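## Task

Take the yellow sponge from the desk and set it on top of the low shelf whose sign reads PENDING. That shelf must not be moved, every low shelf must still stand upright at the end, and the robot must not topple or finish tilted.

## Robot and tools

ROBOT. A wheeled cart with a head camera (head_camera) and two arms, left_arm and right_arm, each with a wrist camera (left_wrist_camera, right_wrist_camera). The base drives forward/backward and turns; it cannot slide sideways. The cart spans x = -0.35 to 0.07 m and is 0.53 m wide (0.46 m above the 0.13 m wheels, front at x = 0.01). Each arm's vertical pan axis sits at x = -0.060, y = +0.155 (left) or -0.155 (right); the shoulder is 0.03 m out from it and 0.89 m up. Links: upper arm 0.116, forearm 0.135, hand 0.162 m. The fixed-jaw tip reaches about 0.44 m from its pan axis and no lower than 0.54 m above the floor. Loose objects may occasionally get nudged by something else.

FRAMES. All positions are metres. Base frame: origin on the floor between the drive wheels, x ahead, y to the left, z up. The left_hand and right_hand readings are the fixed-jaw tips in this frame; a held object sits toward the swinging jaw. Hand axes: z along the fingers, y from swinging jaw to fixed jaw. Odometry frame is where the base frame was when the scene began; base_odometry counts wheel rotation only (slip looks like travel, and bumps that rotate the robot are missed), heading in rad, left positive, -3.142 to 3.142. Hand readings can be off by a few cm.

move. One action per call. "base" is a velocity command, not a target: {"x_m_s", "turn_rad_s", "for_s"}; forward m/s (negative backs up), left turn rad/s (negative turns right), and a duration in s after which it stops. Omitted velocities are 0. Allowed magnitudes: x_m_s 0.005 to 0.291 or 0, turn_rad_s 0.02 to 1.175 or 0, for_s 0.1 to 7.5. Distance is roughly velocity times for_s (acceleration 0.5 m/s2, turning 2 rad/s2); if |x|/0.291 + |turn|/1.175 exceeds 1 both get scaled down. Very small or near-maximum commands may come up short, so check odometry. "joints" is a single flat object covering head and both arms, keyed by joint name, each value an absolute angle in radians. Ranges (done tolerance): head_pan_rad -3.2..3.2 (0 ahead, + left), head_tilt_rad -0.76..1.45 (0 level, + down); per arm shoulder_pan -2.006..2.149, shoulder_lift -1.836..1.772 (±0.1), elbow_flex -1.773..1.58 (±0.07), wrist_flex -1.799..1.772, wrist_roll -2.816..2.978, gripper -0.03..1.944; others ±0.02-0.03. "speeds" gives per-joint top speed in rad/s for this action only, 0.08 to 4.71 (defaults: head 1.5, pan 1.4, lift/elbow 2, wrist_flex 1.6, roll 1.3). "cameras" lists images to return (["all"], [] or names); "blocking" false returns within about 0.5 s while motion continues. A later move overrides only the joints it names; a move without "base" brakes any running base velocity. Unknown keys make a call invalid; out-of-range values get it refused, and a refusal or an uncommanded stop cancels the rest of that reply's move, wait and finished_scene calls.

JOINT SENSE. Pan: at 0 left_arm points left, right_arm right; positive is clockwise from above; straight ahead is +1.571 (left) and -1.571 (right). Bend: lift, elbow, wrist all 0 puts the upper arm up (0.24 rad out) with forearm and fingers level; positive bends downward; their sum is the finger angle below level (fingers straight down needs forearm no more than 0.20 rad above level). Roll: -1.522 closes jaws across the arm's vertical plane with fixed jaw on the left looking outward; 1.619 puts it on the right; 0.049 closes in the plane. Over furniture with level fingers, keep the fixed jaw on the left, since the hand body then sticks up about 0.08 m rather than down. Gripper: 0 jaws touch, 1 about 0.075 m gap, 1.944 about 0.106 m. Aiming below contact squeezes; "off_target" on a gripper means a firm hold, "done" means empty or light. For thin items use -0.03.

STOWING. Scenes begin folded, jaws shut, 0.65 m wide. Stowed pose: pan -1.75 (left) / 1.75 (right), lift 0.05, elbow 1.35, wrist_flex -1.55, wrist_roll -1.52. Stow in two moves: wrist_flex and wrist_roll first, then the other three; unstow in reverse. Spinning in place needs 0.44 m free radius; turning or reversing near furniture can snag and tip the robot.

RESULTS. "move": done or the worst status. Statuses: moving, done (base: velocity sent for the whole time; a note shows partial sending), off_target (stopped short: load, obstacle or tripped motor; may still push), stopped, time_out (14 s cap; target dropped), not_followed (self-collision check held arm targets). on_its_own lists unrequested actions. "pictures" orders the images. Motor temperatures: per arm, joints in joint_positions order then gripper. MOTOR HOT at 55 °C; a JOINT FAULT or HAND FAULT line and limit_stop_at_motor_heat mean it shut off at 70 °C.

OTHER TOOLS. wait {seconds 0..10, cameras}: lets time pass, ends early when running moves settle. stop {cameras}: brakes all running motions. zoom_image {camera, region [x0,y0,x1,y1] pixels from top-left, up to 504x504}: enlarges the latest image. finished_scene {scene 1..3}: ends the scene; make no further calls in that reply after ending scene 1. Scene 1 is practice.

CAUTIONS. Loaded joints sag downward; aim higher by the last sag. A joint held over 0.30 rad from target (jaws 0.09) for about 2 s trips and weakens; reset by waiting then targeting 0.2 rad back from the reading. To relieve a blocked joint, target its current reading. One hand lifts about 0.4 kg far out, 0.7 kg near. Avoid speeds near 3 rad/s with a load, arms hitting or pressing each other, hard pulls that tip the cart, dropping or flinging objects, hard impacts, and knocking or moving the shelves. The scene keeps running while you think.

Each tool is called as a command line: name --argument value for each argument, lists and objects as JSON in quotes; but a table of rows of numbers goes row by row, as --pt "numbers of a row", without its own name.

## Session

move --joints '{"head_pan_rad": 0.85, "head_tilt_rad": 0.15}' --cameras '["head_camera"]' --speeds '{"head_pan_rad": 3}'

move --joints '{"head_pan_rad": 0, "head_tilt_rad": 0.15}' --cameras '["head_camera"]' --speeds '{"head_pan_rad": 3}'

move --joints '{"head_pan_rad": -0.85, "head_tilt_rad": 0.15}' --cameras '["head_camera"]' --speeds '{"head_pan_rad": 3}'

move --joints '{"head_pan_rad": -1.7, "head_tilt_rad": 0.15}' --cameras '["head_camera"]' --speeds '{"head_pan_rad": 3}'

move --joints '{"head_pan_rad": -2.55, "head_tilt_rad": 0.15}' --cameras '["head_camera"]' --speeds '{"head_pan_rad": 3}'

move --joints '{"head_pan_rad": 2.55, "head_tilt_rad": 0.15}' --cameras '["head_camera"]' --speeds '{"head_pan_rad": 4.5}'

move --joints '{"head_pan_rad": 1.7, "head_tilt_rad": 0.15}' --cameras '["head_camera"]' --speeds '{"head_pan_rad": 3}'

Scene clock: 0.97 s.
Motor temperatures (°C): left_arm=[29 30 28 30 29 28] | right_arm=[29 26 26 26 28 26]
move: done
base_odometry: x=+0.000 y=+0.000 heading=+0.000
base_status: not commanded
joint_positions: head_pan_rad=+0.839 head_tilt_rad=+0.141 left_arm_shoulder_pan_rad=+0.002 left_arm_shoulder_lift_rad=-1.688 left_arm_elbow_flex_rad=+1.459 left_arm_wrist_flex_rad=+0.984 left_arm_wrist_roll_rad=-0.001 left_arm_gripper_rad=+0.000 right_arm_shoulder_pan_rad=+0.004 right_arm_shoulder_lift_rad=-1.732 right_arm_elbow_flex_rad=+1.485 right_arm_wrist_flex_rad=+1.015 right_arm_wrist_roll_rad=+0.000 right_arm_gripper_rad=+0.000
joint_status: all done
left_hand: x=-0.0597 y=+0.3120 z=+0.8286 quat_wxyz=(+0.397, -0.918, +0.023, +0.009) (m; base frame)
right_hand: x=-0.0607 y=-0.3093 z=+0.8243 quat_wxyz=(+0.009, +0.024, +0.920, -0.391) (m; base frame)
pictures: head_camera
Images, in order (width x height): head_camera 644x476.

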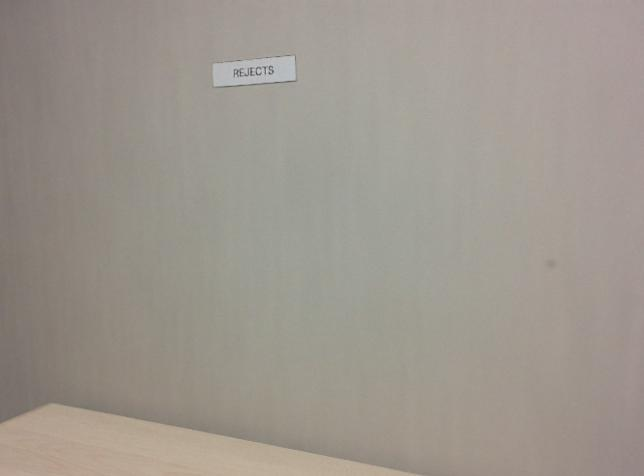

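Scene clock: 1.93 s.
move: done
base_odometry: x=+0.000 y=+0.000 heading=+0.000
base_status: not commanded
joint_positions: head_pan_rad=+0.009 head_tilt_rad=+0.141 left_arm_shoulder_pan_rad=+0.002 left_arm_shoulder_lift_rad=-1.688 left_arm_elbow_flex_rad=+1.459 left_arm_wrist_flex_rad=+0.984 left_arm_wrist_roll_rad=-0.001 left_arm_gripper_rad=+0.000 right_arm_shoulder_pan_rad=+0.004 right_arm_shoulder_lift_rad=-1.732 right_arm_elbow_flex_rad=+1.485 right_arm_wrist_flex_rad=+1.015 right_arm_wrist_roll_rad=+0.000 right_arm_gripper_rad=+0.000
joint_status: all done
left_hand: x=-0.0597 y=+0.3120 z=+0.8286 quat_wxyz=(+0.397, -0.918, +0.023, +0.009) (m; base frame)
right_hand: x=-0.0607 y=-0.3093 z=+0.8243 quat_wxyz=(+0.009, +0.024, +0.920, -0.391) (m; base frame)
pictures: head_camera
Images, in order (width x height): head_camera 644x476.

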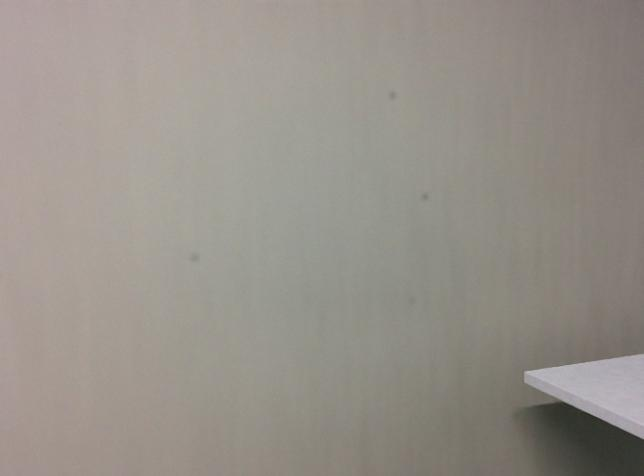

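Scene clock: 2.90 s.
move: done
base_odometry: x=+0.000 y=+0.000 heading=+0.000
base_status: not commanded
joint_positions: head_pan_rad=-0.841 head_tilt_rad=+0.141 left_arm_shoulder_pan_rad=+0.002 left_arm_shoulder_lift_rad=-1.688 left_arm_elbow_flex_rad=+1.459 left_arm_wrist_flex_rad=+0.984 left_arm_wrist_roll_rad=-0.001 left_arm_gripper_rad=+0.000 right_arm_shoulder_pan_rad=+0.004 right_arm_shoulder_lift_rad=-1.732 right_arm_elbow_flex_rad=+1.485 right_arm_wrist_flex_rad=+1.015 right_arm_wrist_roll_rad=+0.000 right_arm_gripper_rad=+0.000
joint_status: all done
left_hand: x=-0.0597 y=+0.3120 z=+0.8286 quat_wxyz=(+0.397, -0.918, +0.023, +0.009) (m; base frame)
right_hand: x=-0.0607 y=-0.3093 z=+0.8243 quat_wxyz=(+0.009, +0.024, +0.920, -0.391) (m; base frame)
pictures: head_camera
Images, in order (width x height): head_camera 644x476.

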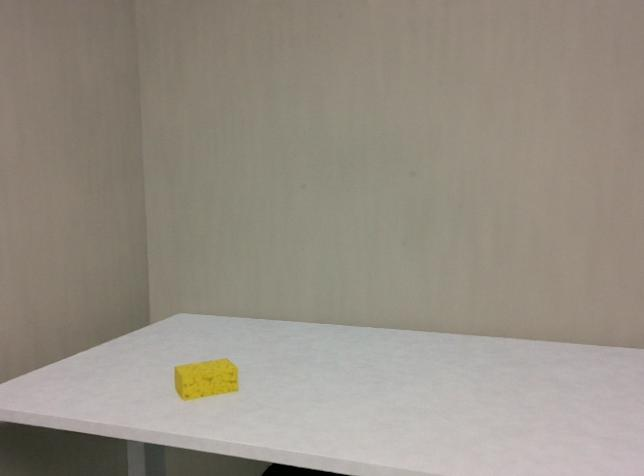

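Scene clock: 3.87 s.
move: done
base_odometry: x=+0.000 y=+0.000 heading=+0.000
base_status: not commanded
joint_positions: head_pan_rad=-1.690 head_tilt_rad=+0.141 left_arm_shoulder_pan_rad=+0.002 left_arm_shoulder_lift_rad=-1.688 left_arm_elbow_flex_rad=+1.459 left_arm_wrist_flex_rad=+0.984 left_arm_wrist_roll_rad=-0.001 left_arm_gripper_rad=+0.000 right_arm_shoulder_pan_rad=+0.004 right_arm_shoulder_lift_rad=-1.732 right_arm_elbow_flex_rad=+1.485 right_arm_wrist_flex_rad=+1.015 right_arm_wrist_roll_rad=+0.000 right_arm_gripper_rad=+0.000
joint_status: all done
left_hand: x=-0.0597 y=+0.3120 z=+0.8286 quat_wxyz=(+0.397, -0.918, +0.023, +0.009) (m; base frame)
right_hand: x=-0.0607 y=-0.3093 z=+0.8243 quat_wxyz=(+0.009, +0.024, +0.920, -0.391) (m; base frame)
pictures: head_camera
Images, in order (width x height): head_camera 644x476.

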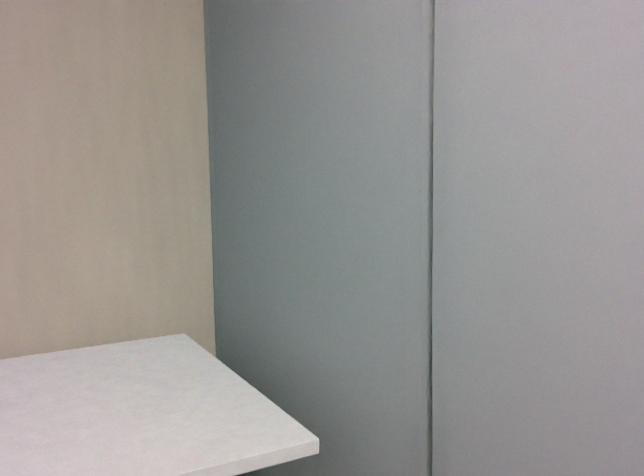

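Scene clock: 4.83 s.
move: done
base_odometry: x=+0.000 y=+0.000 heading=+0.000
base_status: not commanded
joint_positions: head_pan_rad=-2.540 head_tilt_rad=+0.141 left_arm_shoulder_pan_rad=+0.002 left_arm_shoulder_lift_rad=-1.688 left_arm_elbow_flex_rad=+1.459 left_arm_wrist_flex_rad=+0.984 left_arm_wrist_roll_rad=-0.001 left_arm_gripper_rad=+0.000 right_arm_shoulder_pan_rad=+0.004 right_arm_shoulder_lift_rad=-1.732 right_arm_elbow_flex_rad=+1.485 right_arm_wrist_flex_rad=+1.015 right_arm_wrist_roll_rad=+0.000 right_arm_gripper_rad=+0.000
joint_status: all done
left_hand: x=-0.0597 y=+0.3120 z=+0.8286 quat_wxyz=(+0.397, -0.918, +0.023, +0.009) (m; base frame)
right_hand: x=-0.0607 y=-0.3093 z=+0.8243 quat_wxyz=(+0.009, +0.024, +0.920, -0.391) (m; base frame)
pictures: head_camera
Images, in order (width x height): head_camera 644x476.

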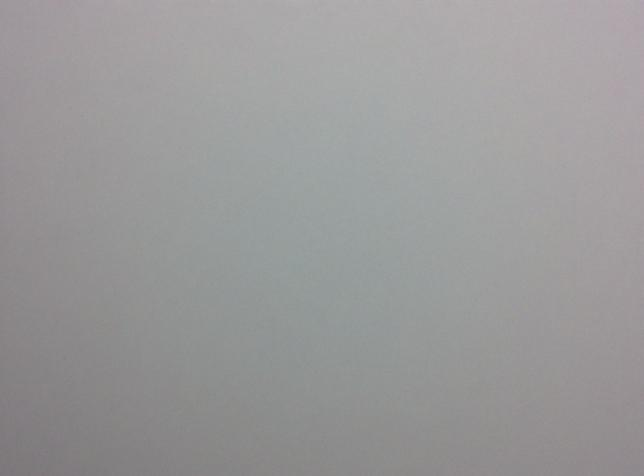

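Scene clock: 6.70 s.
move: done
base_odometry: x=+0.000 y=+0.000 heading=+0.000
base_status: not commanded
joint_positions: head_pan_rad=+2.539 head_tilt_rad=+0.142 left_arm_shoulder_pan_rad=+0.002 left_arm_shoulder_lift_rad=-1.688 left_arm_elbow_flex_rad=+1.459 left_arm_wrist_flex_rad=+0.984 left_arm_wrist_roll_rad=-0.001 left_arm_gripper_rad=+0.000 right_arm_shoulder_pan_rad=+0.004 right_arm_shoulder_lift_rad=-1.732 right_arm_elbow_flex_rad=+1.485 right_arm_wrist_flex_rad=+1.015 right_arm_wrist_roll_rad=+0.000 right_arm_gripper_rad=+0.000
joint_status: all done
left_hand: x=-0.0597 y=+0.3120 z=+0.8286 quat_wxyz=(+0.397, -0.918, +0.023, +0.009) (m; base frame)
right_hand: x=-0.0607 y=-0.3093 z=+0.8243 quat_wxyz=(+0.009, +0.024, +0.920, -0.391) (m; base frame)
pictures: head_camera
Images, in order (width x height): head_camera 644x476.

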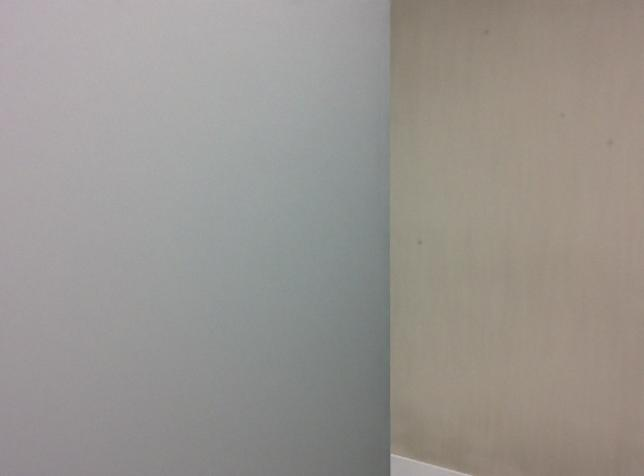

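Scene clock: 7.67 s.
move: done
base_odometry: x=+0.000 y=+0.000 heading=+0.000
base_status: not commanded
joint_positions: head_pan_rad=+1.709 head_tilt_rad=+0.142 left_arm_shoulder_pan_rad=+0.002 left_arm_shoulder_lift_rad=-1.688 left_arm_elbow_flex_rad=+1.459 left_arm_wrist_flex_rad=+0.984 left_arm_wrist_roll_rad=-0.001 left_arm_gripper_rad=+0.000 right_arm_shoulder_pan_rad=+0.004 right_arm_shoulder_lift_rad=-1.732 right_arm_elbow_flex_rad=+1.485 right_arm_wrist_flex_rad=+1.015 right_arm_wrist_roll_rad=+0.000 right_arm_gripper_rad=+0.000
joint_status: all done
left_hand: x=-0.0597 y=+0.3120 z=+0.8286 quat_wxyz=(+0.397, -0.918, +0.023, +0.009) (m; base frame)
right_hand: x=-0.0607 y=-0.3093 z=+0.8243 quat_wxyz=(+0.009, +0.024, +0.920, -0.391) (m; base frame)
pictures: head_camera
Images, in order (width x height): head_camera 644x476.

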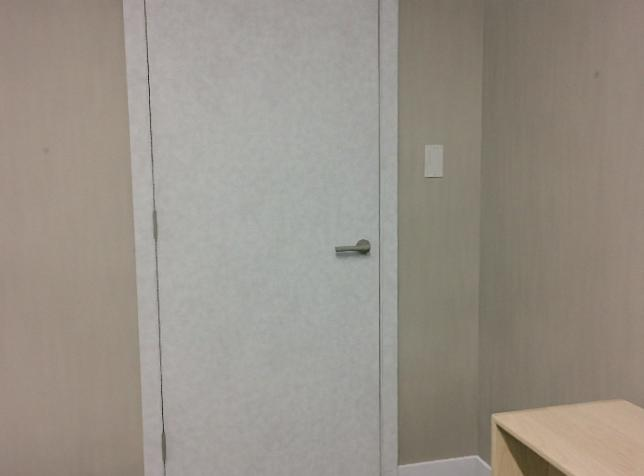

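move --joints '{"left_arm_shoulder_lift_rad": 0.0, "left_arm_elbow_flex_rad": -0.4, "left_arm_wrist_flex_rad": 1.2, "left_arm_wrist_roll_rad": 0.76, "left_arm_gripper_rad": 1.88, "head_pan_rad": -0.5, "head_tilt_rad": 0.4}'

move --joints '{"left_arm_shoulder_pan_rad": 1.5}' --base '{"turn_rad_s": -0.5, "for_s": 0.678}'

move --base '{"x_m_s": 0.25, "for_s": 1.94}'

move --base '{"turn_rad_s": -0.5, "for_s": 1.64}' --joints '{"head_pan_rad": 0.1, "head_tilt_rad": 0.7}' --cameras '["head_camera"]'

Scene clock: 52.37 s.
move: done
base_odometry: x=+0.000 y=+0.000 heading=+0.000
base_status: not commanded
joint_positions: head_pan_rad=-0.491 head_tilt_rad=+0.393 left_arm_shoulder_pan_rad=+0.002 left_arm_shoulder_lift_rad=+0.005 left_arm_elbow_flex_rad=-0.365 left_arm_wrist_flex_rad=+1.197 left_arm_wrist_roll_rad=+0.756 left_arm_gripper_rad=+1.871 right_arm_shoulder_pan_rad=+0.004 right_arm_shoulder_lift_rad=-1.732 right_arm_elbow_flex_rad=+1.485 right_arm_wrist_flex_rad=+1.015 right_arm_wrist_roll_rad=+0.000 right_arm_gripper_rad=+0.000
joint_status: all done
left_hand: x=-0.0540 y=+0.4415 z=+0.9355 quat_wxyz=(+0.336, -0.876, -0.322, -0.124) (m; base frame)
right_hand: x=-0.0607 y=-0.3093 z=+0.8243 quat_wxyz=(+0.009, +0.024, +0.920, -0.391) (m; base frame)
pictures: none

Scene clock: 54.20 s.
move: done
base_odometry: x=+0.000 y=+0.000 heading=-0.333
base_status: done (sent for 0.67 of 0.67 s)
joint_positions: head_pan_rad=-0.491 head_tilt_rad=+0.393 left_arm_shoulder_pan_rad=+1.491 left_arm_shoulder_lift_rad=+0.005 left_arm_elbow_flex_rad=-0.365 left_arm_wrist_flex_rad=+1.197 left_arm_wrist_roll_rad=+0.765 left_arm_gripper_rad=+1.871 right_arm_shoulder_pan_rad=+0.000 right_arm_shoulder_lift_rad=-1.732 right_arm_elbow_flex_rad=+1.485 right_arm_wrist_flex_rad=+1.015 right_arm_wrist_roll_rad=+0.000 right_arm_gripper_rad=+0.000
joint_status: all done
left_hand: x=+0.2261 y=+0.1723 z=+0.9356 quat_wxyz=(+0.161, -0.864, +0.353, -0.320) (m; base frame)
right_hand: x=-0.0599 y=-0.3093 z=+0.8243 quat_wxyz=(+0.010, +0.022, +0.920, -0.391) (m; base frame)
pictures: none

Scene clock: 57.30 s.
move: done
base_odometry: x=+0.457 y=-0.159 heading=-0.334
base_status: done (sent for 1.93 of 1.93 s)
joint_positions: head_pan_rad=-0.491 head_tilt_rad=+0.393 left_arm_shoulder_pan_rad=+1.493 left_arm_shoulder_lift_rad=+0.005 left_arm_elbow_flex_rad=-0.365 left_arm_wrist_flex_rad=+1.197 left_arm_wrist_roll_rad=+0.765 left_arm_gripper_rad=+1.871 right_arm_shoulder_pan_rad=+0.000 right_arm_shoulder_lift_rad=-1.732 right_arm_elbow_flex_rad=+1.485 right_arm_wrist_flex_rad=+1.015 right_arm_wrist_roll_rad=+0.000 right_arm_gripper_rad=+0.000
joint_status: not commanded
left_hand: x=+0.2261 y=+0.1718 z=+0.9356 quat_wxyz=(+0.161, -0.864, +0.353, -0.320) (m; base frame)
right_hand: x=-0.0599 y=-0.3093 z=+0.8243 quat_wxyz=(+0.010, +0.022, +0.920, -0.391) (m; base frame)
pictures: none

Scene clock: 59.67 s.
move: done
base_odometry: x=+0.456 y=-0.159 heading=-1.150
base_status: done (sent for 1.63 of 1.63 s)
joint_positions: head_pan_rad=+0.089 head_tilt_rad=+0.693 left_arm_shoulder_pan_rad=+1.493 left_arm_shoulder_lift_rad=+0.005 left_arm_elbow_flex_rad=-0.365 left_arm_wrist_flex_rad=+1.197 left_arm_wrist_roll_rad=+0.765 left_arm_gripper_rad=+1.871 right_arm_shoulder_pan_rad=+0.001 right_arm_shoulder_lift_rad=-1.732 right_arm_elbow_flex_rad=+1.485 right_arm_wrist_flex_rad=+1.015 right_arm_wrist_roll_rad=+0.000 right_arm_gripper_rad=+0.000
joint_status: all done
left_hand: x=+0.2261 y=+0.1718 z=+0.9356 quat_wxyz=(+0.161, -0.864, +0.353, -0.320) (m; base frame)
right_hand: x=-0.0602 y=-0.3093 z=+0.8243 quat_wxyz=(+0.009, +0.023, +0.920, -0.391) (m; base frame)
pictures: head_camera
Images, in order (width x height): head_camera 644x476.

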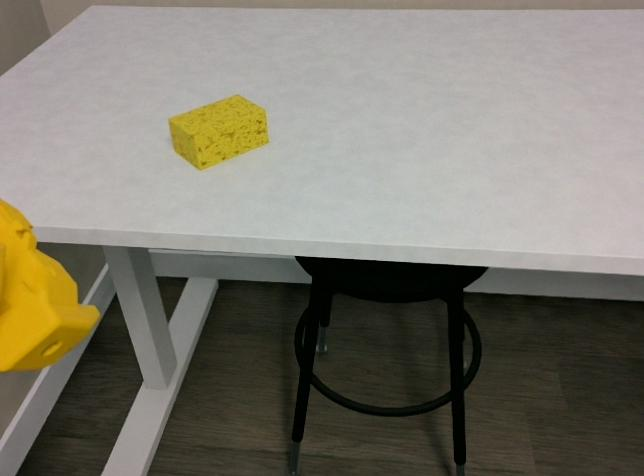

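move --joints '{"left_arm_shoulder_pan_rad": 1.427, "left_arm_shoulder_lift_rad": 0.356, "left_arm_elbow_flex_rad": -0.505, "left_arm_wrist_flex_rad": 1.449, "left_arm_wrist_roll_rad": 0.70}' --base '{"x_m_s": 0.15, "for_s": 2.6}'

move --joints '{"head_pan_rad": 0.45, "head_tilt_rad": 0.85}' --cameras '["left_wrist_camera", "head_camera"]'

Scene clock: 86.77 s.
move: done
base_odometry: x=+0.615 y=-0.516 heading=-1.152
base_status: done (sent for 2.6 of 2.6 s)
joint_positions: head_pan_rad=+0.089 head_tilt_rad=+0.693 left_arm_shoulder_pan_rad=+1.433 left_arm_shoulder_lift_rad=+0.363 left_arm_elbow_flex_rad=-0.472 left_arm_wrist_flex_rad=+1.442 left_arm_wrist_roll_rad=+0.703 left_arm_gripper_rad=+1.871 right_arm_shoulder_pan_rad=+0.000 right_arm_shoulder_lift_rad=-1.732 right_arm_elbow_flex_rad=+1.485 right_arm_wrist_flex_rad=+1.015 right_arm_wrist_roll_rad=+0.000 right_arm_gripper_rad=+0.000
joint_status: all done
left_hand: x=+0.2001 y=+0.1859 z=+0.8518 quat_wxyz=(+0.060, -0.919, +0.377, -0.103) (m; base frame)
right_hand: x=-0.0599 y=-0.3093 z=+0.8243 quat_wxyz=(+0.010, +0.022, +0.920, -0.391) (m; base frame)
pictures: none

Scene clock: 87.80 s.
move: done
base_odometry: x=+0.615 y=-0.516 heading=-1.152
base_status: not commanded
joint_positions: head_pan_rad=+0.439 head_tilt_rad=+0.844 left_arm_shoulder_pan_rad=+1.433 left_arm_shoulder_lift_rad=+0.363 left_arm_elbow_flex_rad=-0.472 left_arm_wrist_flex_rad=+1.442 left_arm_wrist_roll_rad=+0.703 left_arm_gripper_rad=+1.871 right_arm_shoulder_pan_rad=+0.000 right_arm_shoulder_lift_rad=-1.732 right_arm_elbow_flex_rad=+1.485 right_arm_wrist_flex_rad=+1.015 right_arm_wrist_roll_rad=+0.000 right_arm_gripper_rad=+0.000
joint_status: all done
left_hand: x=+0.2001 y=+0.1859 z=+0.8518 quat_wxyz=(+0.060, -0.919, +0.377, -0.103) (m; base frame)
right_hand: x=-0.0599 y=-0.3093 z=+0.8243 quat_wxyz=(+0.010, +0.022, +0.920, -0.391) (m; base frame)
pictures: head_camera, left_wrist_camera
Images, in order (width x height): head_camera 644x476, left_wrist_camera 644x476.

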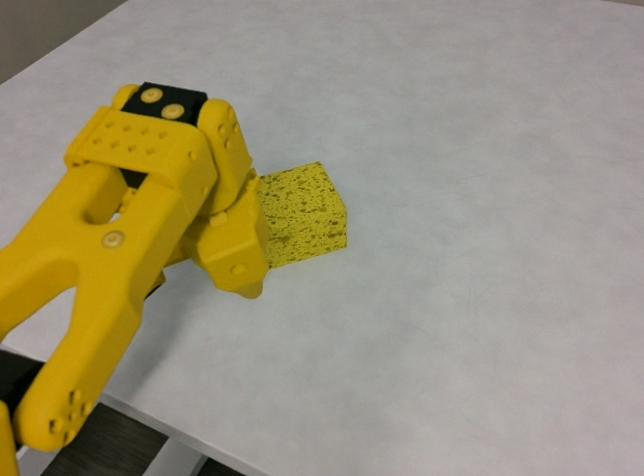

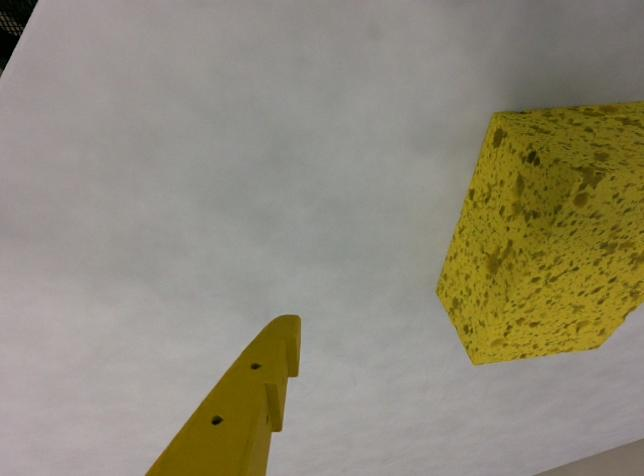

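move --joints '{"left_arm_shoulder_pan_rad": 1.435, "left_arm_shoulder_lift_rad": 0.68, "left_arm_elbow_flex_rad": -1.03, "left_arm_wrist_flex_rad": 1.63, "left_arm_wrist_roll_rad": 0.72}' --cameras '["left_wrist_camera", "head_camera"]'

Scene clock: 125.97 s.
move: done
base_odometry: x=+0.615 y=-0.516 heading=-1.152
base_status: not commanded
joint_positions: head_pan_rad=+0.439 head_tilt_rad=+0.844 left_arm_shoulder_pan_rad=+1.433 left_arm_shoulder_lift_rad=+0.691 left_arm_elbow_flex_rad=-1.000 left_arm_wrist_flex_rad=+1.625 left_arm_wrist_roll_rad=+0.716 left_arm_gripper_rad=+1.871 right_arm_shoulder_pan_rad=+0.000 right_arm_shoulder_lift_rad=-1.732 right_arm_elbow_flex_rad=+1.485 right_arm_wrist_flex_rad=+1.015 right_arm_wrist_roll_rad=+0.000 right_arm_gripper_rad=+0.000
joint_status: all done
left_hand: x=+0.2232 y=+0.1890 z=+0.8520 quat_wxyz=(+0.063, -0.920, +0.371, -0.110) (m; base frame)
right_hand: x=-0.0599 y=-0.3093 z=+0.8243 quat_wxyz=(+0.010, +0.022, +0.920, -0.391) (m; base frame)
pictures: head_camera, left_wrist_camera
Images, in order (width x height): head_camera 644x476, left_wrist_camera 644x476.

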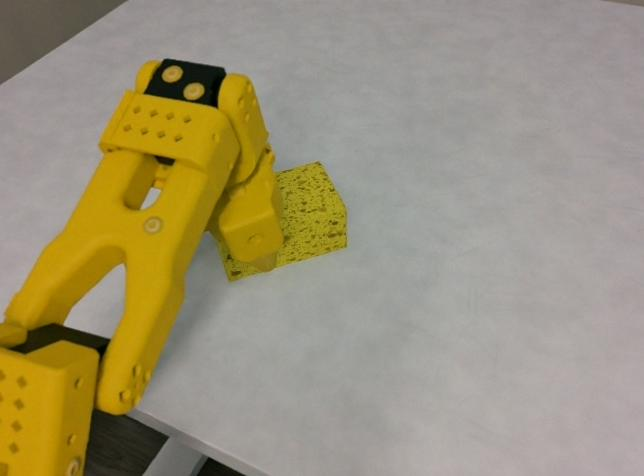

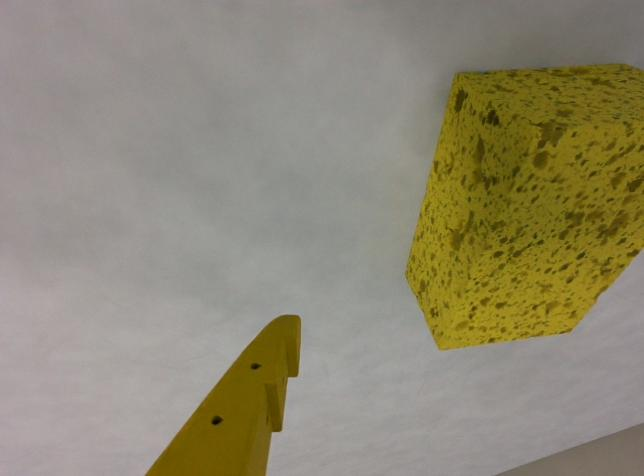

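move --joints '{"left_arm_shoulder_pan_rad": 1.425, "left_arm_shoulder_lift_rad": 0.785, "left_arm_elbow_flex_rad": -1.045, "left_arm_wrist_flex_rad": 1.525}'

move --joints '{"left_arm_shoulder_lift_rad": 0.777, "left_arm_elbow_flex_rad": -0.70, "left_arm_wrist_flex_rad": 1.19}' --speeds '{"left_arm_elbow_flex_rad": 0.4, "left_arm_wrist_flex_rad": 0.4}' --cameras '["left_wrist_camera", "head_camera"]'

Scene clock: 146.13 s.
move: done
base_odometry: x=+0.615 y=-0.516 heading=-1.152
base_status: not commanded
joint_positions: head_pan_rad=+0.439 head_tilt_rad=+0.844 left_arm_shoulder_pan_rad=+1.430 left_arm_shoulder_lift_rad=+0.798 left_arm_elbow_flex_rad=-1.013 left_arm_wrist_flex_rad=+1.533 left_arm_wrist_roll_rad=+0.716 left_arm_gripper_rad=+1.871 right_arm_shoulder_pan_rad=+0.000 right_arm_shoulder_lift_rad=-1.732 right_arm_elbow_flex_rad=+1.485 right_arm_wrist_flex_rad=+1.015 right_arm_wrist_roll_rad=+0.000 right_arm_gripper_rad=+0.000
joint_status: all done
left_hand: x=+0.2334 y=+0.1913 z=+0.8295 quat_wxyz=(+0.063, -0.921, +0.369, -0.109) (m; base frame)
right_hand: x=-0.0599 y=-0.3093 z=+0.8243 quat_wxyz=(+0.010, +0.022, +0.920, -0.391) (m; base frame)
pictures: none

Scene clock: 147.50 s.
move: done
base_odometry: x=+0.615 y=-0.516 heading=-1.152
base_status: not commanded
joint_positions: head_pan_rad=+0.439 head_tilt_rad=+0.844 left_arm_shoulder_pan_rad=+1.430 left_arm_shoulder_lift_rad=+0.798 left_arm_elbow_flex_rad=-0.697 left_arm_wrist_flex_rad=+1.198 left_arm_wrist_roll_rad=+0.716 left_arm_gripper_rad=+1.871 right_arm_shoulder_pan_rad=+0.000 right_arm_shoulder_lift_rad=-1.732 right_arm_elbow_flex_rad=+1.485 right_arm_wrist_flex_rad=+1.015 right_arm_wrist_roll_rad=+0.000 right_arm_gripper_rad=+0.000
joint_status: all done
left_hand: x=+0.2402 y=+0.1923 z=+0.7878 quat_wxyz=(+0.068, -0.920, +0.369, -0.117) (m; base frame)
right_hand: x=-0.0599 y=-0.3093 z=+0.8243 quat_wxyz=(+0.010, +0.022, +0.920, -0.391) (m; base frame)
pictures: head_camera, left_wrist_camera
Images, in order (width x height): head_camera 644x476, left_wrist_camera 644x476.

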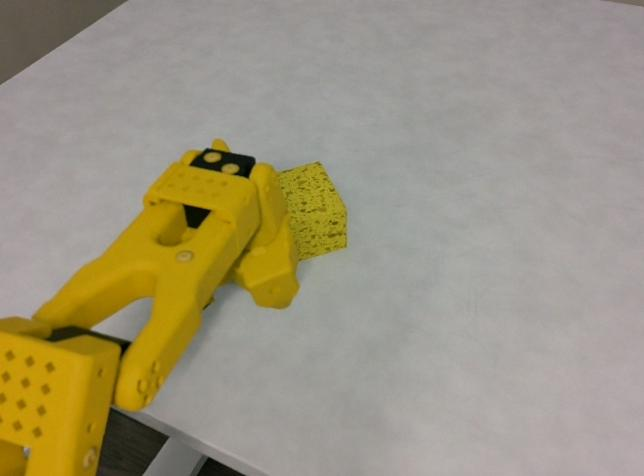

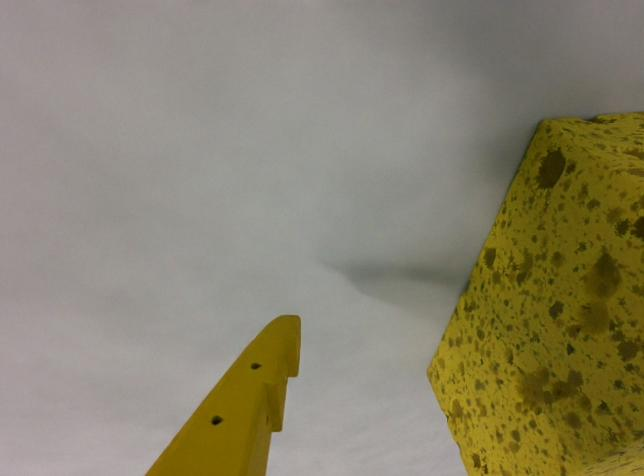

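move --joints '{"left_arm_shoulder_pan_rad": 1.375, "left_arm_elbow_flex_rad": -0.60, "left_arm_wrist_flex_rad": 1.09, "left_arm_wrist_roll_rad": 0.67}' --speeds '{"left_arm_elbow_flex_rad": 0.2, "left_arm_wrist_flex_rad": 0.2}' --base '{"x_m_s": 0.05, "for_s": 0.3}' --cameras '["left_wrist_camera"]'

Scene clock: 193.63 s.
move: done
base_odometry: x=+0.621 y=-0.530 heading=-1.152
base_status: done (sent for 0.3 of 0.3 s)
joint_positions: head_pan_rad=+0.439 head_tilt_rad=+0.844 left_arm_shoulder_pan_rad=+1.375 left_arm_shoulder_lift_rad=+0.798 left_arm_elbow_flex_rad=-0.598 left_arm_wrist_flex_rad=+1.099 left_arm_wrist_roll_rad=+0.674 left_arm_gripper_rad=+1.871 right_arm_shoulder_pan_rad=-0.002 right_arm_shoulder_lift_rad=-1.732 right_arm_elbow_flex_rad=+1.485 right_arm_wrist_flex_rad=+1.015 right_arm_wrist_roll_rad=+0.000 right_arm_gripper_rad=+0.000
joint_status: all done
left_hand: x=+0.2360 y=+0.2088 z=+0.7744 quat_wxyz=(+0.073, -0.922, +0.362, -0.114) (m; base frame)
right_hand: x=-0.0597 y=-0.3093 z=+0.8243 quat_wxyz=(+0.010, +0.021, +0.920, -0.390) (m; base frame)
pictures: left_wrist_camera
Images, in order (width x height): left_wrist_camera 644x476.

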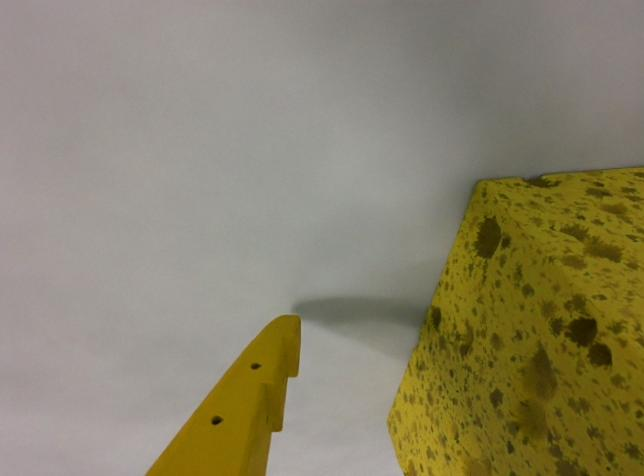

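move --joints '{"left_arm_shoulder_pan_rad": 1.275, "left_arm_wrist_roll_rad": 0.57}' --speeds '{"left_arm_shoulder_pan_rad": 0.3}' --base '{"x_m_s": 0.04, "for_s": 0.2}' --cameras '["left_wrist_camera", "head_camera"]'

Scene clock: 215.43 s.
move: done
base_odometry: x=+0.624 y=-0.537 heading=-1.152
base_status: done (sent for 0.2 of 0.2 s)
joint_positions: head_pan_rad=+0.439 head_tilt_rad=+0.844 left_arm_shoulder_pan_rad=+1.276 left_arm_shoulder_lift_rad=+0.798 left_arm_elbow_flex_rad=-0.598 left_arm_wrist_flex_rad=+1.097 left_arm_wrist_roll_rad=+0.574 left_arm_gripper_rad=+1.871 right_arm_shoulder_pan_rad=-0.002 right_arm_shoulder_lift_rad=-1.732 right_arm_elbow_flex_rad=+1.485 right_arm_wrist_flex_rad=+1.015 right_arm_wrist_roll_rad=+0.000 right_arm_gripper_rad=+0.000
joint_status: all done
left_hand: x=+0.2289 y=+0.2381 z=+0.7744 quat_wxyz=(+0.084, -0.922, +0.363, -0.107) (m; base frame)
right_hand: x=-0.0597 y=-0.3093 z=+0.8243 quat_wxyz=(+0.010, +0.021, +0.920, -0.390) (m; base frame)
pictures: head_camera, left_wrist_camera
Images, in order (width x height): head_camera 644x476, left_wrist_camera 644x476.

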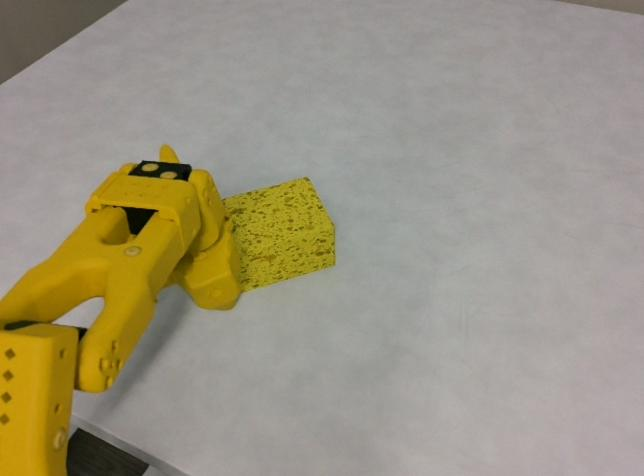

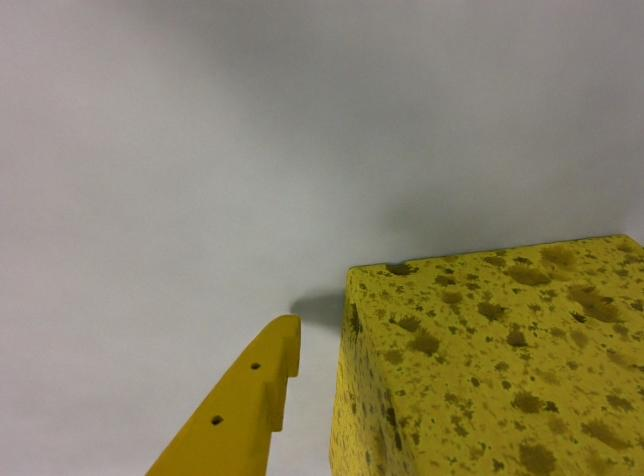

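move --joints '{"left_arm_shoulder_pan_rad": 1.345, "left_arm_wrist_roll_rad": 0.64, "left_arm_shoulder_lift_rad": 0.97, "left_arm_elbow_flex_rad": -0.935, "left_arm_wrist_flex_rad": 1.247}' --speeds '{"left_arm_shoulder_pan_rad": 0.1, "left_arm_wrist_roll_rad": 0.1, "left_arm_shoulder_lift_rad": 0.25, "left_arm_elbow_flex_rad": 0.49, "left_arm_wrist_flex_rad": 0.22}' --base '{"x_m_s": 0.04, "for_s": 0.2}' --cameras '["left_wrist_camera"]'

Scene clock: 227.57 s.
move: done
base_odometry: x=+0.628 y=-0.544 heading=-1.152
base_status: done (sent for 0.2 of 0.2 s)
joint_positions: head_pan_rad=+0.439 head_tilt_rad=+0.844 left_arm_shoulder_pan_rad=+1.338 left_arm_shoulder_lift_rad=+0.979 left_arm_elbow_flex_rad=-0.906 left_arm_wrist_flex_rad=+1.243 left_arm_wrist_roll_rad=+0.636 left_arm_gripper_rad=+1.871 right_arm_shoulder_pan_rad=+0.003 right_arm_shoulder_lift_rad=-1.732 right_arm_elbow_flex_rad=+1.485 right_arm_wrist_flex_rad=+1.015 right_arm_wrist_roll_rad=+0.000 right_arm_gripper_rad=+0.000
joint_status: all done
left_hand: x=+0.2413 y=+0.2216 z=+0.7719 quat_wxyz=(+0.073, -0.923, +0.364, -0.104) (m; base frame)
right_hand: x=-0.0604 y=-0.3093 z=+0.8243 quat_wxyz=(+0.009, +0.024, +0.920, -0.391) (m; base frame)
pictures: left_wrist_camera
Images, in order (width x height): left_wrist_camera 644x476.

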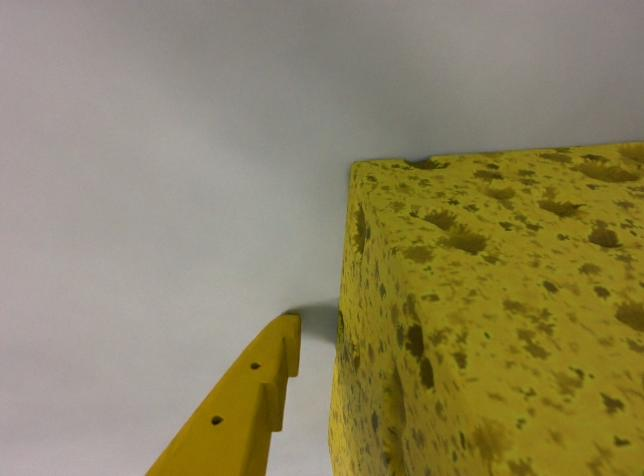

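move --joints '{"left_arm_gripper_rad": 0.95}' --cameras '["left_wrist_camera"]'

Scene clock: 240.33 s.
move: off_target
base_odometry: x=+0.628 y=-0.544 heading=-1.152
base_status: not commanded
joint_positions: head_pan_rad=+0.439 head_tilt_rad=+0.844 left_arm_shoulder_pan_rad=+1.338 left_arm_shoulder_lift_rad=+0.979 left_arm_elbow_flex_rad=-0.929 left_arm_wrist_flex_rad=+1.232 left_arm_wrist_roll_rad=+0.640 left_arm_gripper_rad=+0.989 right_arm_shoulder_pan_rad=+0.003 right_arm_shoulder_lift_rad=-1.732 right_arm_elbow_flex_rad=+1.485 right_arm_wrist_flex_rad=+1.015 right_arm_wrist_roll_rad=+0.000 right_arm_gripper_rad=+0.000
joint_status: left_arm_gripper_rad off_target (ended at +0.989, target +0.950)
left_hand: x=+0.2466 y=+0.2229 z=+0.7762 quat_wxyz=(+0.082, -0.922, +0.361, -0.118) (m; base frame)
right_hand: x=-0.0604 y=-0.3093 z=+0.8243 quat_wxyz=(+0.009, +0.024, +0.920, -0.391) (m; base frame)
pictures: left_wrist_camera
Images, in order (width x height): left_wrist_camera 644x476.

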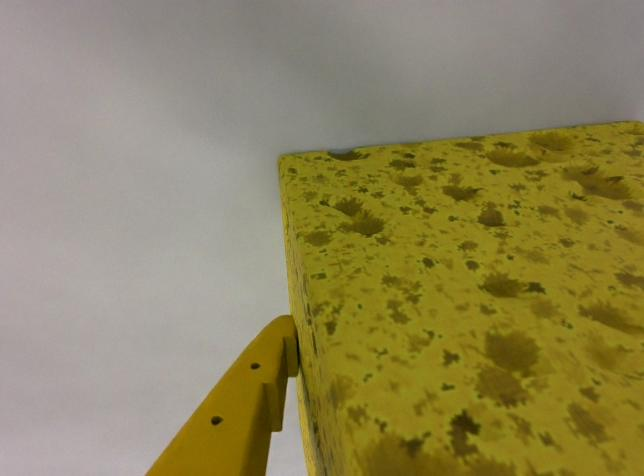

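move --joints '{"left_arm_shoulder_lift_rad": 0.7, "left_arm_elbow_flex_rad": -1.2, "left_arm_wrist_flex_rad": 1.6}' --speeds '{"left_arm_shoulder_lift_rad": 0.3, "left_arm_elbow_flex_rad": 0.3, "left_arm_wrist_flex_rad": 0.4}' --cameras '["left_wrist_camera"]'

move --joints '{"left_arm_shoulder_lift_rad": 0.55, "left_arm_elbow_flex_rad": -1.25, "left_arm_wrist_flex_rad": 1.6}' --speeds '{"left_arm_shoulder_lift_rad": 0.4, "left_arm_elbow_flex_rad": 0.4, "left_arm_wrist_flex_rad": 0.4}' --cameras '["left_wrist_camera"]'

Scene clock: 256.23 s.
move: done
base_odometry: x=+0.628 y=-0.544 heading=-1.152
base_status: not commanded
joint_positions: head_pan_rad=+0.439 head_tilt_rad=+0.844 left_arm_shoulder_pan_rad=+1.339 left_arm_shoulder_lift_rad=+0.763 left_arm_elbow_flex_rad=-1.168 left_arm_wrist_flex_rad=+1.596 left_arm_wrist_roll_rad=+0.645 left_arm_gripper_rad=+0.956 right_arm_shoulder_pan_rad=+0.003 right_arm_shoulder_lift_rad=-1.732 right_arm_elbow_flex_rad=+1.485 right_arm_wrist_flex_rad=+1.015 right_arm_wrist_roll_rad=+0.000 right_arm_gripper_rad=+0.000
joint_status: all done
on_its_own: left_arm_gripper_rad moved -0.034 to your old target +0.950
left_hand: x=+0.2370 y=+0.2201 z=+0.8626 quat_wxyz=(+0.107, -0.915, +0.356, -0.156) (m; base frame)
right_hand: x=-0.0604 y=-0.3093 z=+0.8243 quat_wxyz=(+0.009, +0.024, +0.920, -0.391) (m; base frame)
pictures: left_wrist_camera
Images, in order (width x height): left_wrist_camera 644x476.

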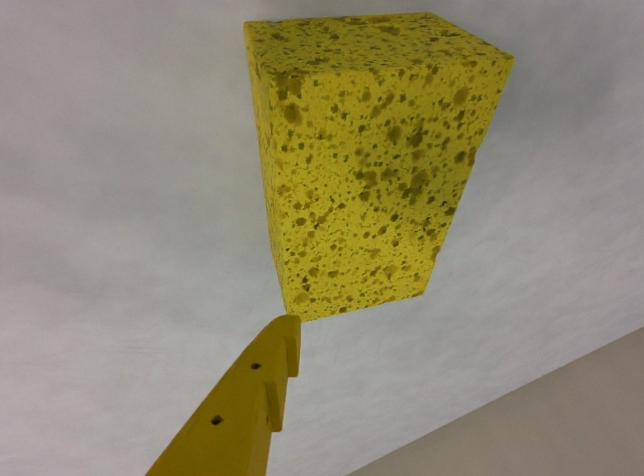

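Scene clock: 257.13 s.
move: done
base_odometry: x=+0.628 y=-0.544 heading=-1.152
base_status: not commanded
joint_positions: head_pan_rad=+0.439 head_tilt_rad=+0.844 left_arm_shoulder_pan_rad=+1.339 left_arm_shoulder_lift_rad=+0.610 left_arm_elbow_flex_rad=-1.221 left_arm_wrist_flex_rad=+1.596 left_arm_wrist_roll_rad=+0.645 left_arm_gripper_rad=+0.956 right_arm_shoulder_pan_rad=+0.003 right_arm_shoulder_lift_rad=-1.732 right_arm_elbow_flex_rad=+1.485 right_arm_wrist_flex_rad=+1.015 right_arm_wrist_roll_rad=+0.000 right_arm_gripper_rad=+0.000
joint_status: all done
left_hand: x=+0.2416 y=+0.2212 z=+0.9146 quat_wxyz=(+0.164, -0.892, +0.348, -0.238) (m; base frame)
right_hand: x=-0.0604 y=-0.3093 z=+0.8243 quat_wxyz=(+0.009, +0.024, +0.920, -0.391) (m; base frame)
pictures: left_wrist_camera
Images, in order (width x height): left_wrist_camera 644x476.

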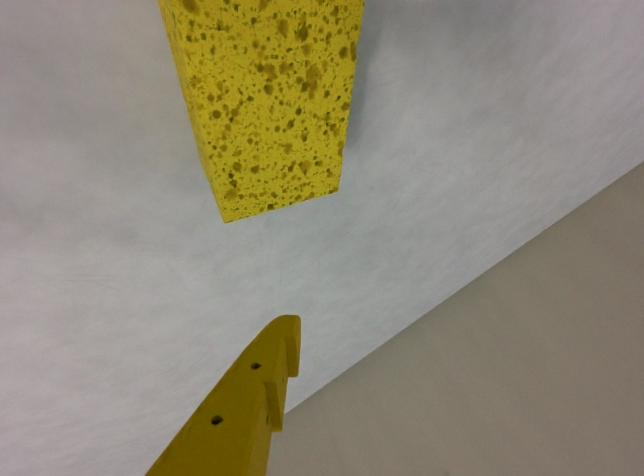

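move --joints '{"left_arm_gripper_rad": 1.88}' --base '{"x_m_s": -0.05, "for_s": 0.25}'

move --joints '{"left_arm_shoulder_lift_rad": 0.82, "left_arm_elbow_flex_rad": -1.19, "left_arm_wrist_flex_rad": 1.6}' --cameras '["left_wrist_camera","head_camera"]'

Scene clock: 270.13 s.
move: done
base_odometry: x=+0.622 y=-0.531 heading=-1.152
base_status: done (sent for 0.27 of 0.27 s)
joint_positions: head_pan_rad=+0.439 head_tilt_rad=+0.844 left_arm_shoulder_pan_rad=+1.341 left_arm_shoulder_lift_rad=+0.608 left_arm_elbow_flex_rad=-1.221 left_arm_wrist_flex_rad=+1.596 left_arm_wrist_roll_rad=+0.645 left_arm_gripper_rad=+1.871 right_arm_shoulder_pan_rad=+0.000 right_arm_shoulder_lift_rad=-1.732 right_arm_elbow_flex_rad=+1.485 right_arm_wrist_flex_rad=+1.015 right_arm_wrist_roll_rad=+0.000 right_arm_gripper_rad=+0.000
joint_status: all done
left_hand: x=+0.2417 y=+0.2207 z=+0.9151 quat_wxyz=(+0.164, -0.892, +0.348, -0.239) (m; base frame)
right_hand: x=-0.0599 y=-0.3093 z=+0.8243 quat_wxyz=(+0.010, +0.022, +0.920, -0.391) (m; base frame)
pictures: none

Scene clock: 271.03 s.
move: done
base_odometry: x=+0.622 y=-0.531 heading=-1.152
base_status: not commanded
joint_positions: head_pan_rad=+0.439 head_tilt_rad=+0.844 left_arm_shoulder_pan_rad=+1.341 left_arm_shoulder_lift_rad=+0.834 left_arm_elbow_flex_rad=-1.190 left_arm_wrist_flex_rad=+1.597 left_arm_wrist_roll_rad=+0.645 left_arm_gripper_rad=+1.871 right_arm_shoulder_pan_rad=+0.000 right_arm_shoulder_lift_rad=-1.732 right_arm_elbow_flex_rad=+1.485 right_arm_wrist_flex_rad=+1.015 right_arm_wrist_roll_rad=+0.000 right_arm_gripper_rad=+0.000
joint_status: all done
left_hand: x=+0.2362 y=+0.2194 z=+0.8469 quat_wxyz=(+0.093, -0.919, +0.359, -0.135) (m; base frame)
right_hand: x=-0.0599 y=-0.3093 z=+0.8243 quat_wxyz=(+0.010, +0.022, +0.920, -0.391) (m; base frame)
pictures: head_camera, left_wrist_camera
Images, in order (width x height): head_camera 644x476, left_wrist_camera 644x476.

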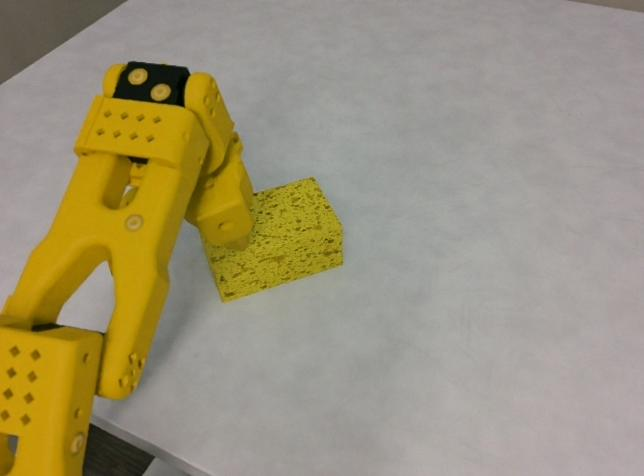

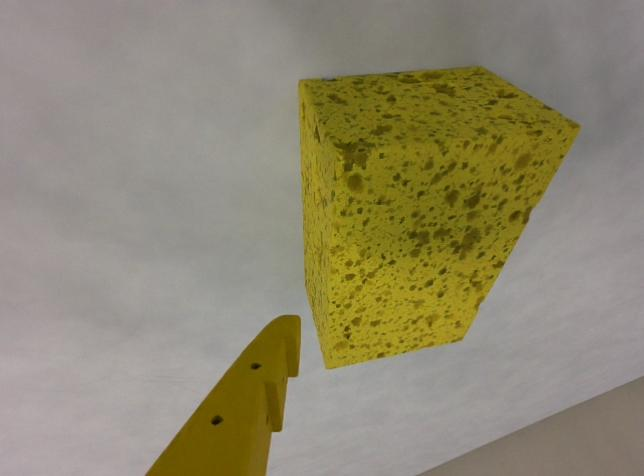

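move --joints '{"left_arm_shoulder_pan_rad": 1.348, "left_arm_shoulder_lift_rad": 0.93, "left_arm_elbow_flex_rad": -0.85, "left_arm_wrist_flex_rad": 1.275, "left_arm_wrist_roll_rad": 0.65}' --speeds '{"left_arm_shoulder_lift_rad": 0.12, "left_arm_elbow_flex_rad": 0.4, "left_arm_wrist_flex_rad": 0.37}' --cameras '["left_wrist_camera"]'

Scene clock: 298.80 s.
move: done
base_odometry: x=+0.622 y=-0.531 heading=-1.152
base_status: not commanded
joint_positions: head_pan_rad=+0.439 head_tilt_rad=+0.844 left_arm_shoulder_pan_rad=+1.341 left_arm_shoulder_lift_rad=+0.941 left_arm_elbow_flex_rad=-0.848 left_arm_wrist_flex_rad=+1.281 left_arm_wrist_roll_rad=+0.645 left_arm_gripper_rad=+1.871 right_arm_shoulder_pan_rad=+0.000 right_arm_shoulder_lift_rad=-1.732 right_arm_elbow_flex_rad=+1.485 right_arm_wrist_flex_rad=+1.015 right_arm_wrist_roll_rad=+0.000 right_arm_gripper_rad=+0.000
joint_status: all done
left_hand: x=+0.2310 y=+0.2182 z=+0.7716 quat_wxyz=(+0.056, -0.927, +0.362, -0.081) (m; base frame)
right_hand: x=-0.0599 y=-0.3093 z=+0.8243 quat_wxyz=(+0.010, +0.022, +0.920, -0.391) (m; base frame)
pictures: left_wrist_camera
Images, in order (width x height): left_wrist_camera 644x476.

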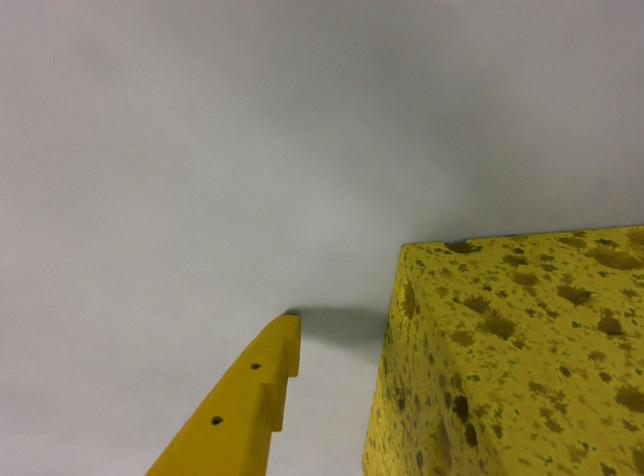

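move --base '{"x_m_s": 0.05, "for_s": 0.38}' --cameras '["left_wrist_camera"]'

move --joints '{"left_arm_gripper_rad": 0.88}' --cameras '["left_wrist_camera"]'

Scene clock: 305.20 s.
move: done
base_odometry: x=+0.629 y=-0.548 heading=-1.152
base_status: done (sent for 0.37 of 0.37 s)
joint_positions: head_pan_rad=+0.439 head_tilt_rad=+0.844 left_arm_shoulder_pan_rad=+1.341 left_arm_shoulder_lift_rad=+0.941 left_arm_elbow_flex_rad=-0.848 left_arm_wrist_flex_rad=+1.281 left_arm_wrist_roll_rad=+0.645 left_arm_gripper_rad=+1.871 right_arm_shoulder_pan_rad=+0.001 right_arm_shoulder_lift_rad=-1.732 right_arm_elbow_flex_rad=+1.485 right_arm_wrist_flex_rad=+1.015 right_arm_wrist_roll_rad=+0.000 right_arm_gripper_rad=+0.000
joint_status: not commanded
left_hand: x=+0.2310 y=+0.2182 z=+0.7716 quat_wxyz=(+0.056, -0.927, +0.362, -0.081) (m; base frame)
right_hand: x=-0.0602 y=-0.3093 z=+0.8243 quat_wxyz=(+0.009, +0.023, +0.920, -0.391) (m; base frame)
pictures: left_wrist_camera
Images, in order (width x height): left_wrist_camera 644x476.

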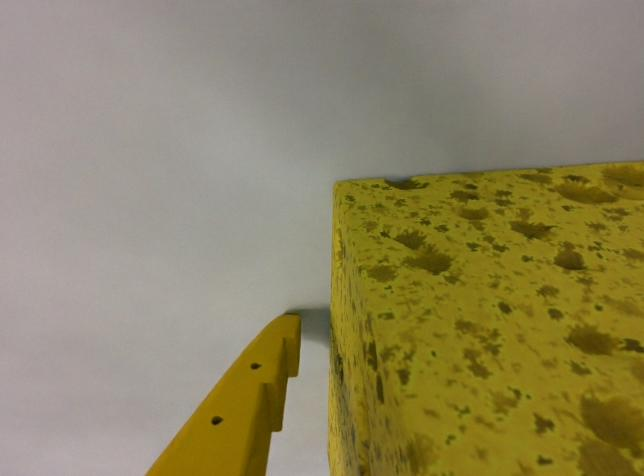

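Scene clock: 306.23 s.
move: off_target
base_odometry: x=+0.629 y=-0.548 heading=-1.152
base_status: not commanded
joint_positions: head_pan_rad=+0.439 head_tilt_rad=+0.844 left_arm_shoulder_pan_rad=+1.341 left_arm_shoulder_lift_rad=+0.930 left_arm_elbow_flex_rad=-0.855 left_arm_wrist_flex_rad=+1.269 left_arm_wrist_roll_rad=+0.647 left_arm_gripper_rad=+0.969 right_arm_shoulder_pan_rad=+0.001 right_arm_shoulder_lift_rad=-1.732 right_arm_elbow_flex_rad=+1.485 right_arm_wrist_flex_rad=+1.015 right_arm_wrist_roll_rad=+0.000 right_arm_gripper_rad=+0.000
joint_status: left_arm_gripper_rad off_target (ended at +0.970, target +0.880)
left_hand: x=+0.2353 y=+0.2192 z=+0.7761 quat_wxyz=(+0.064, -0.926, +0.361, -0.093) (m; base frame)
right_hand: x=-0.0602 y=-0.3093 z=+0.8243 quat_wxyz=(+0.009, +0.023, +0.920, -0.391) (m; base frame)
pictures: left_wrist_camera
Images, in order (width x height): left_wrist_camera 644x476.

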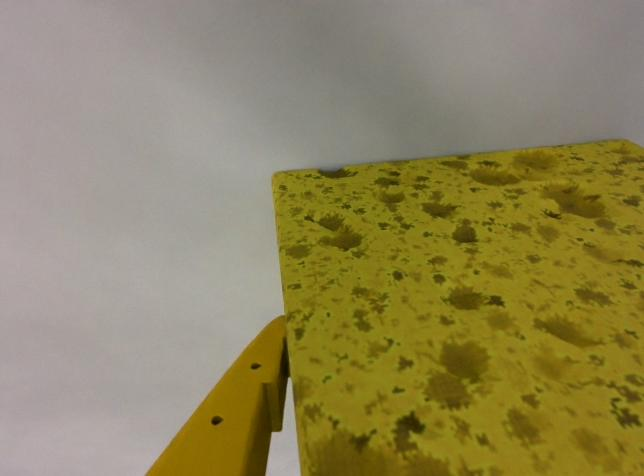

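move --joints '{"left_arm_shoulder_lift_rad": 0.73, "left_arm_elbow_flex_rad": -0.87, "left_arm_wrist_flex_rad": 1.5}' --speeds '{"left_arm_shoulder_lift_rad": 0.3, "left_arm_elbow_flex_rad": 0.3, "left_arm_wrist_flex_rad": 0.3}' --cameras '["left_wrist_camera"]'

Scene clock: 311.70 s.
move: done
base_odometry: x=+0.629 y=-0.548 heading=-1.152
base_status: not commanded
joint_positions: head_pan_rad=+0.439 head_tilt_rad=+0.844 left_arm_shoulder_pan_rad=+1.341 left_arm_shoulder_lift_rad=+0.798 left_arm_elbow_flex_rad=-0.859 left_arm_wrist_flex_rad=+1.495 left_arm_wrist_roll_rad=+0.645 left_arm_gripper_rad=+0.957 right_arm_shoulder_pan_rad=+0.003 right_arm_shoulder_lift_rad=-1.732 right_arm_elbow_flex_rad=+1.485 right_arm_wrist_flex_rad=+1.015 right_arm_wrist_roll_rad=+0.000 right_arm_gripper_rad=+0.000
joint_status: all done
left_hand: x=+0.2141 y=+0.2142 z=+0.8059 quat_wxyz=(+0.039, -0.929, +0.363, -0.056) (m; base frame)
right_hand: x=-0.0604 y=-0.3093 z=+0.8243 quat_wxyz=(+0.009, +0.024, +0.920, -0.391) (m; base frame)
pictures: left_wrist_camera
Images, in order (width x height): left_wrist_camera 644x476.

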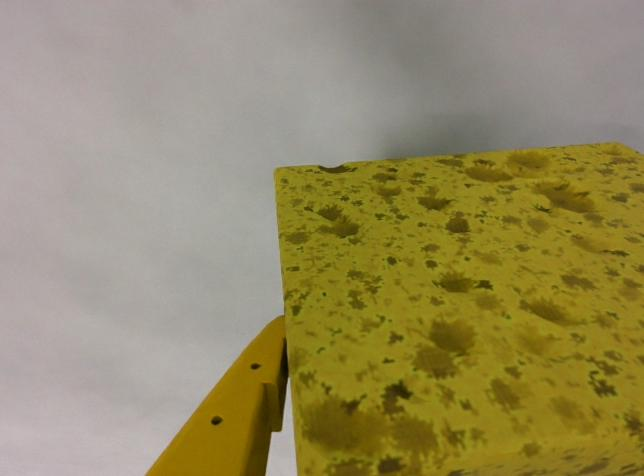

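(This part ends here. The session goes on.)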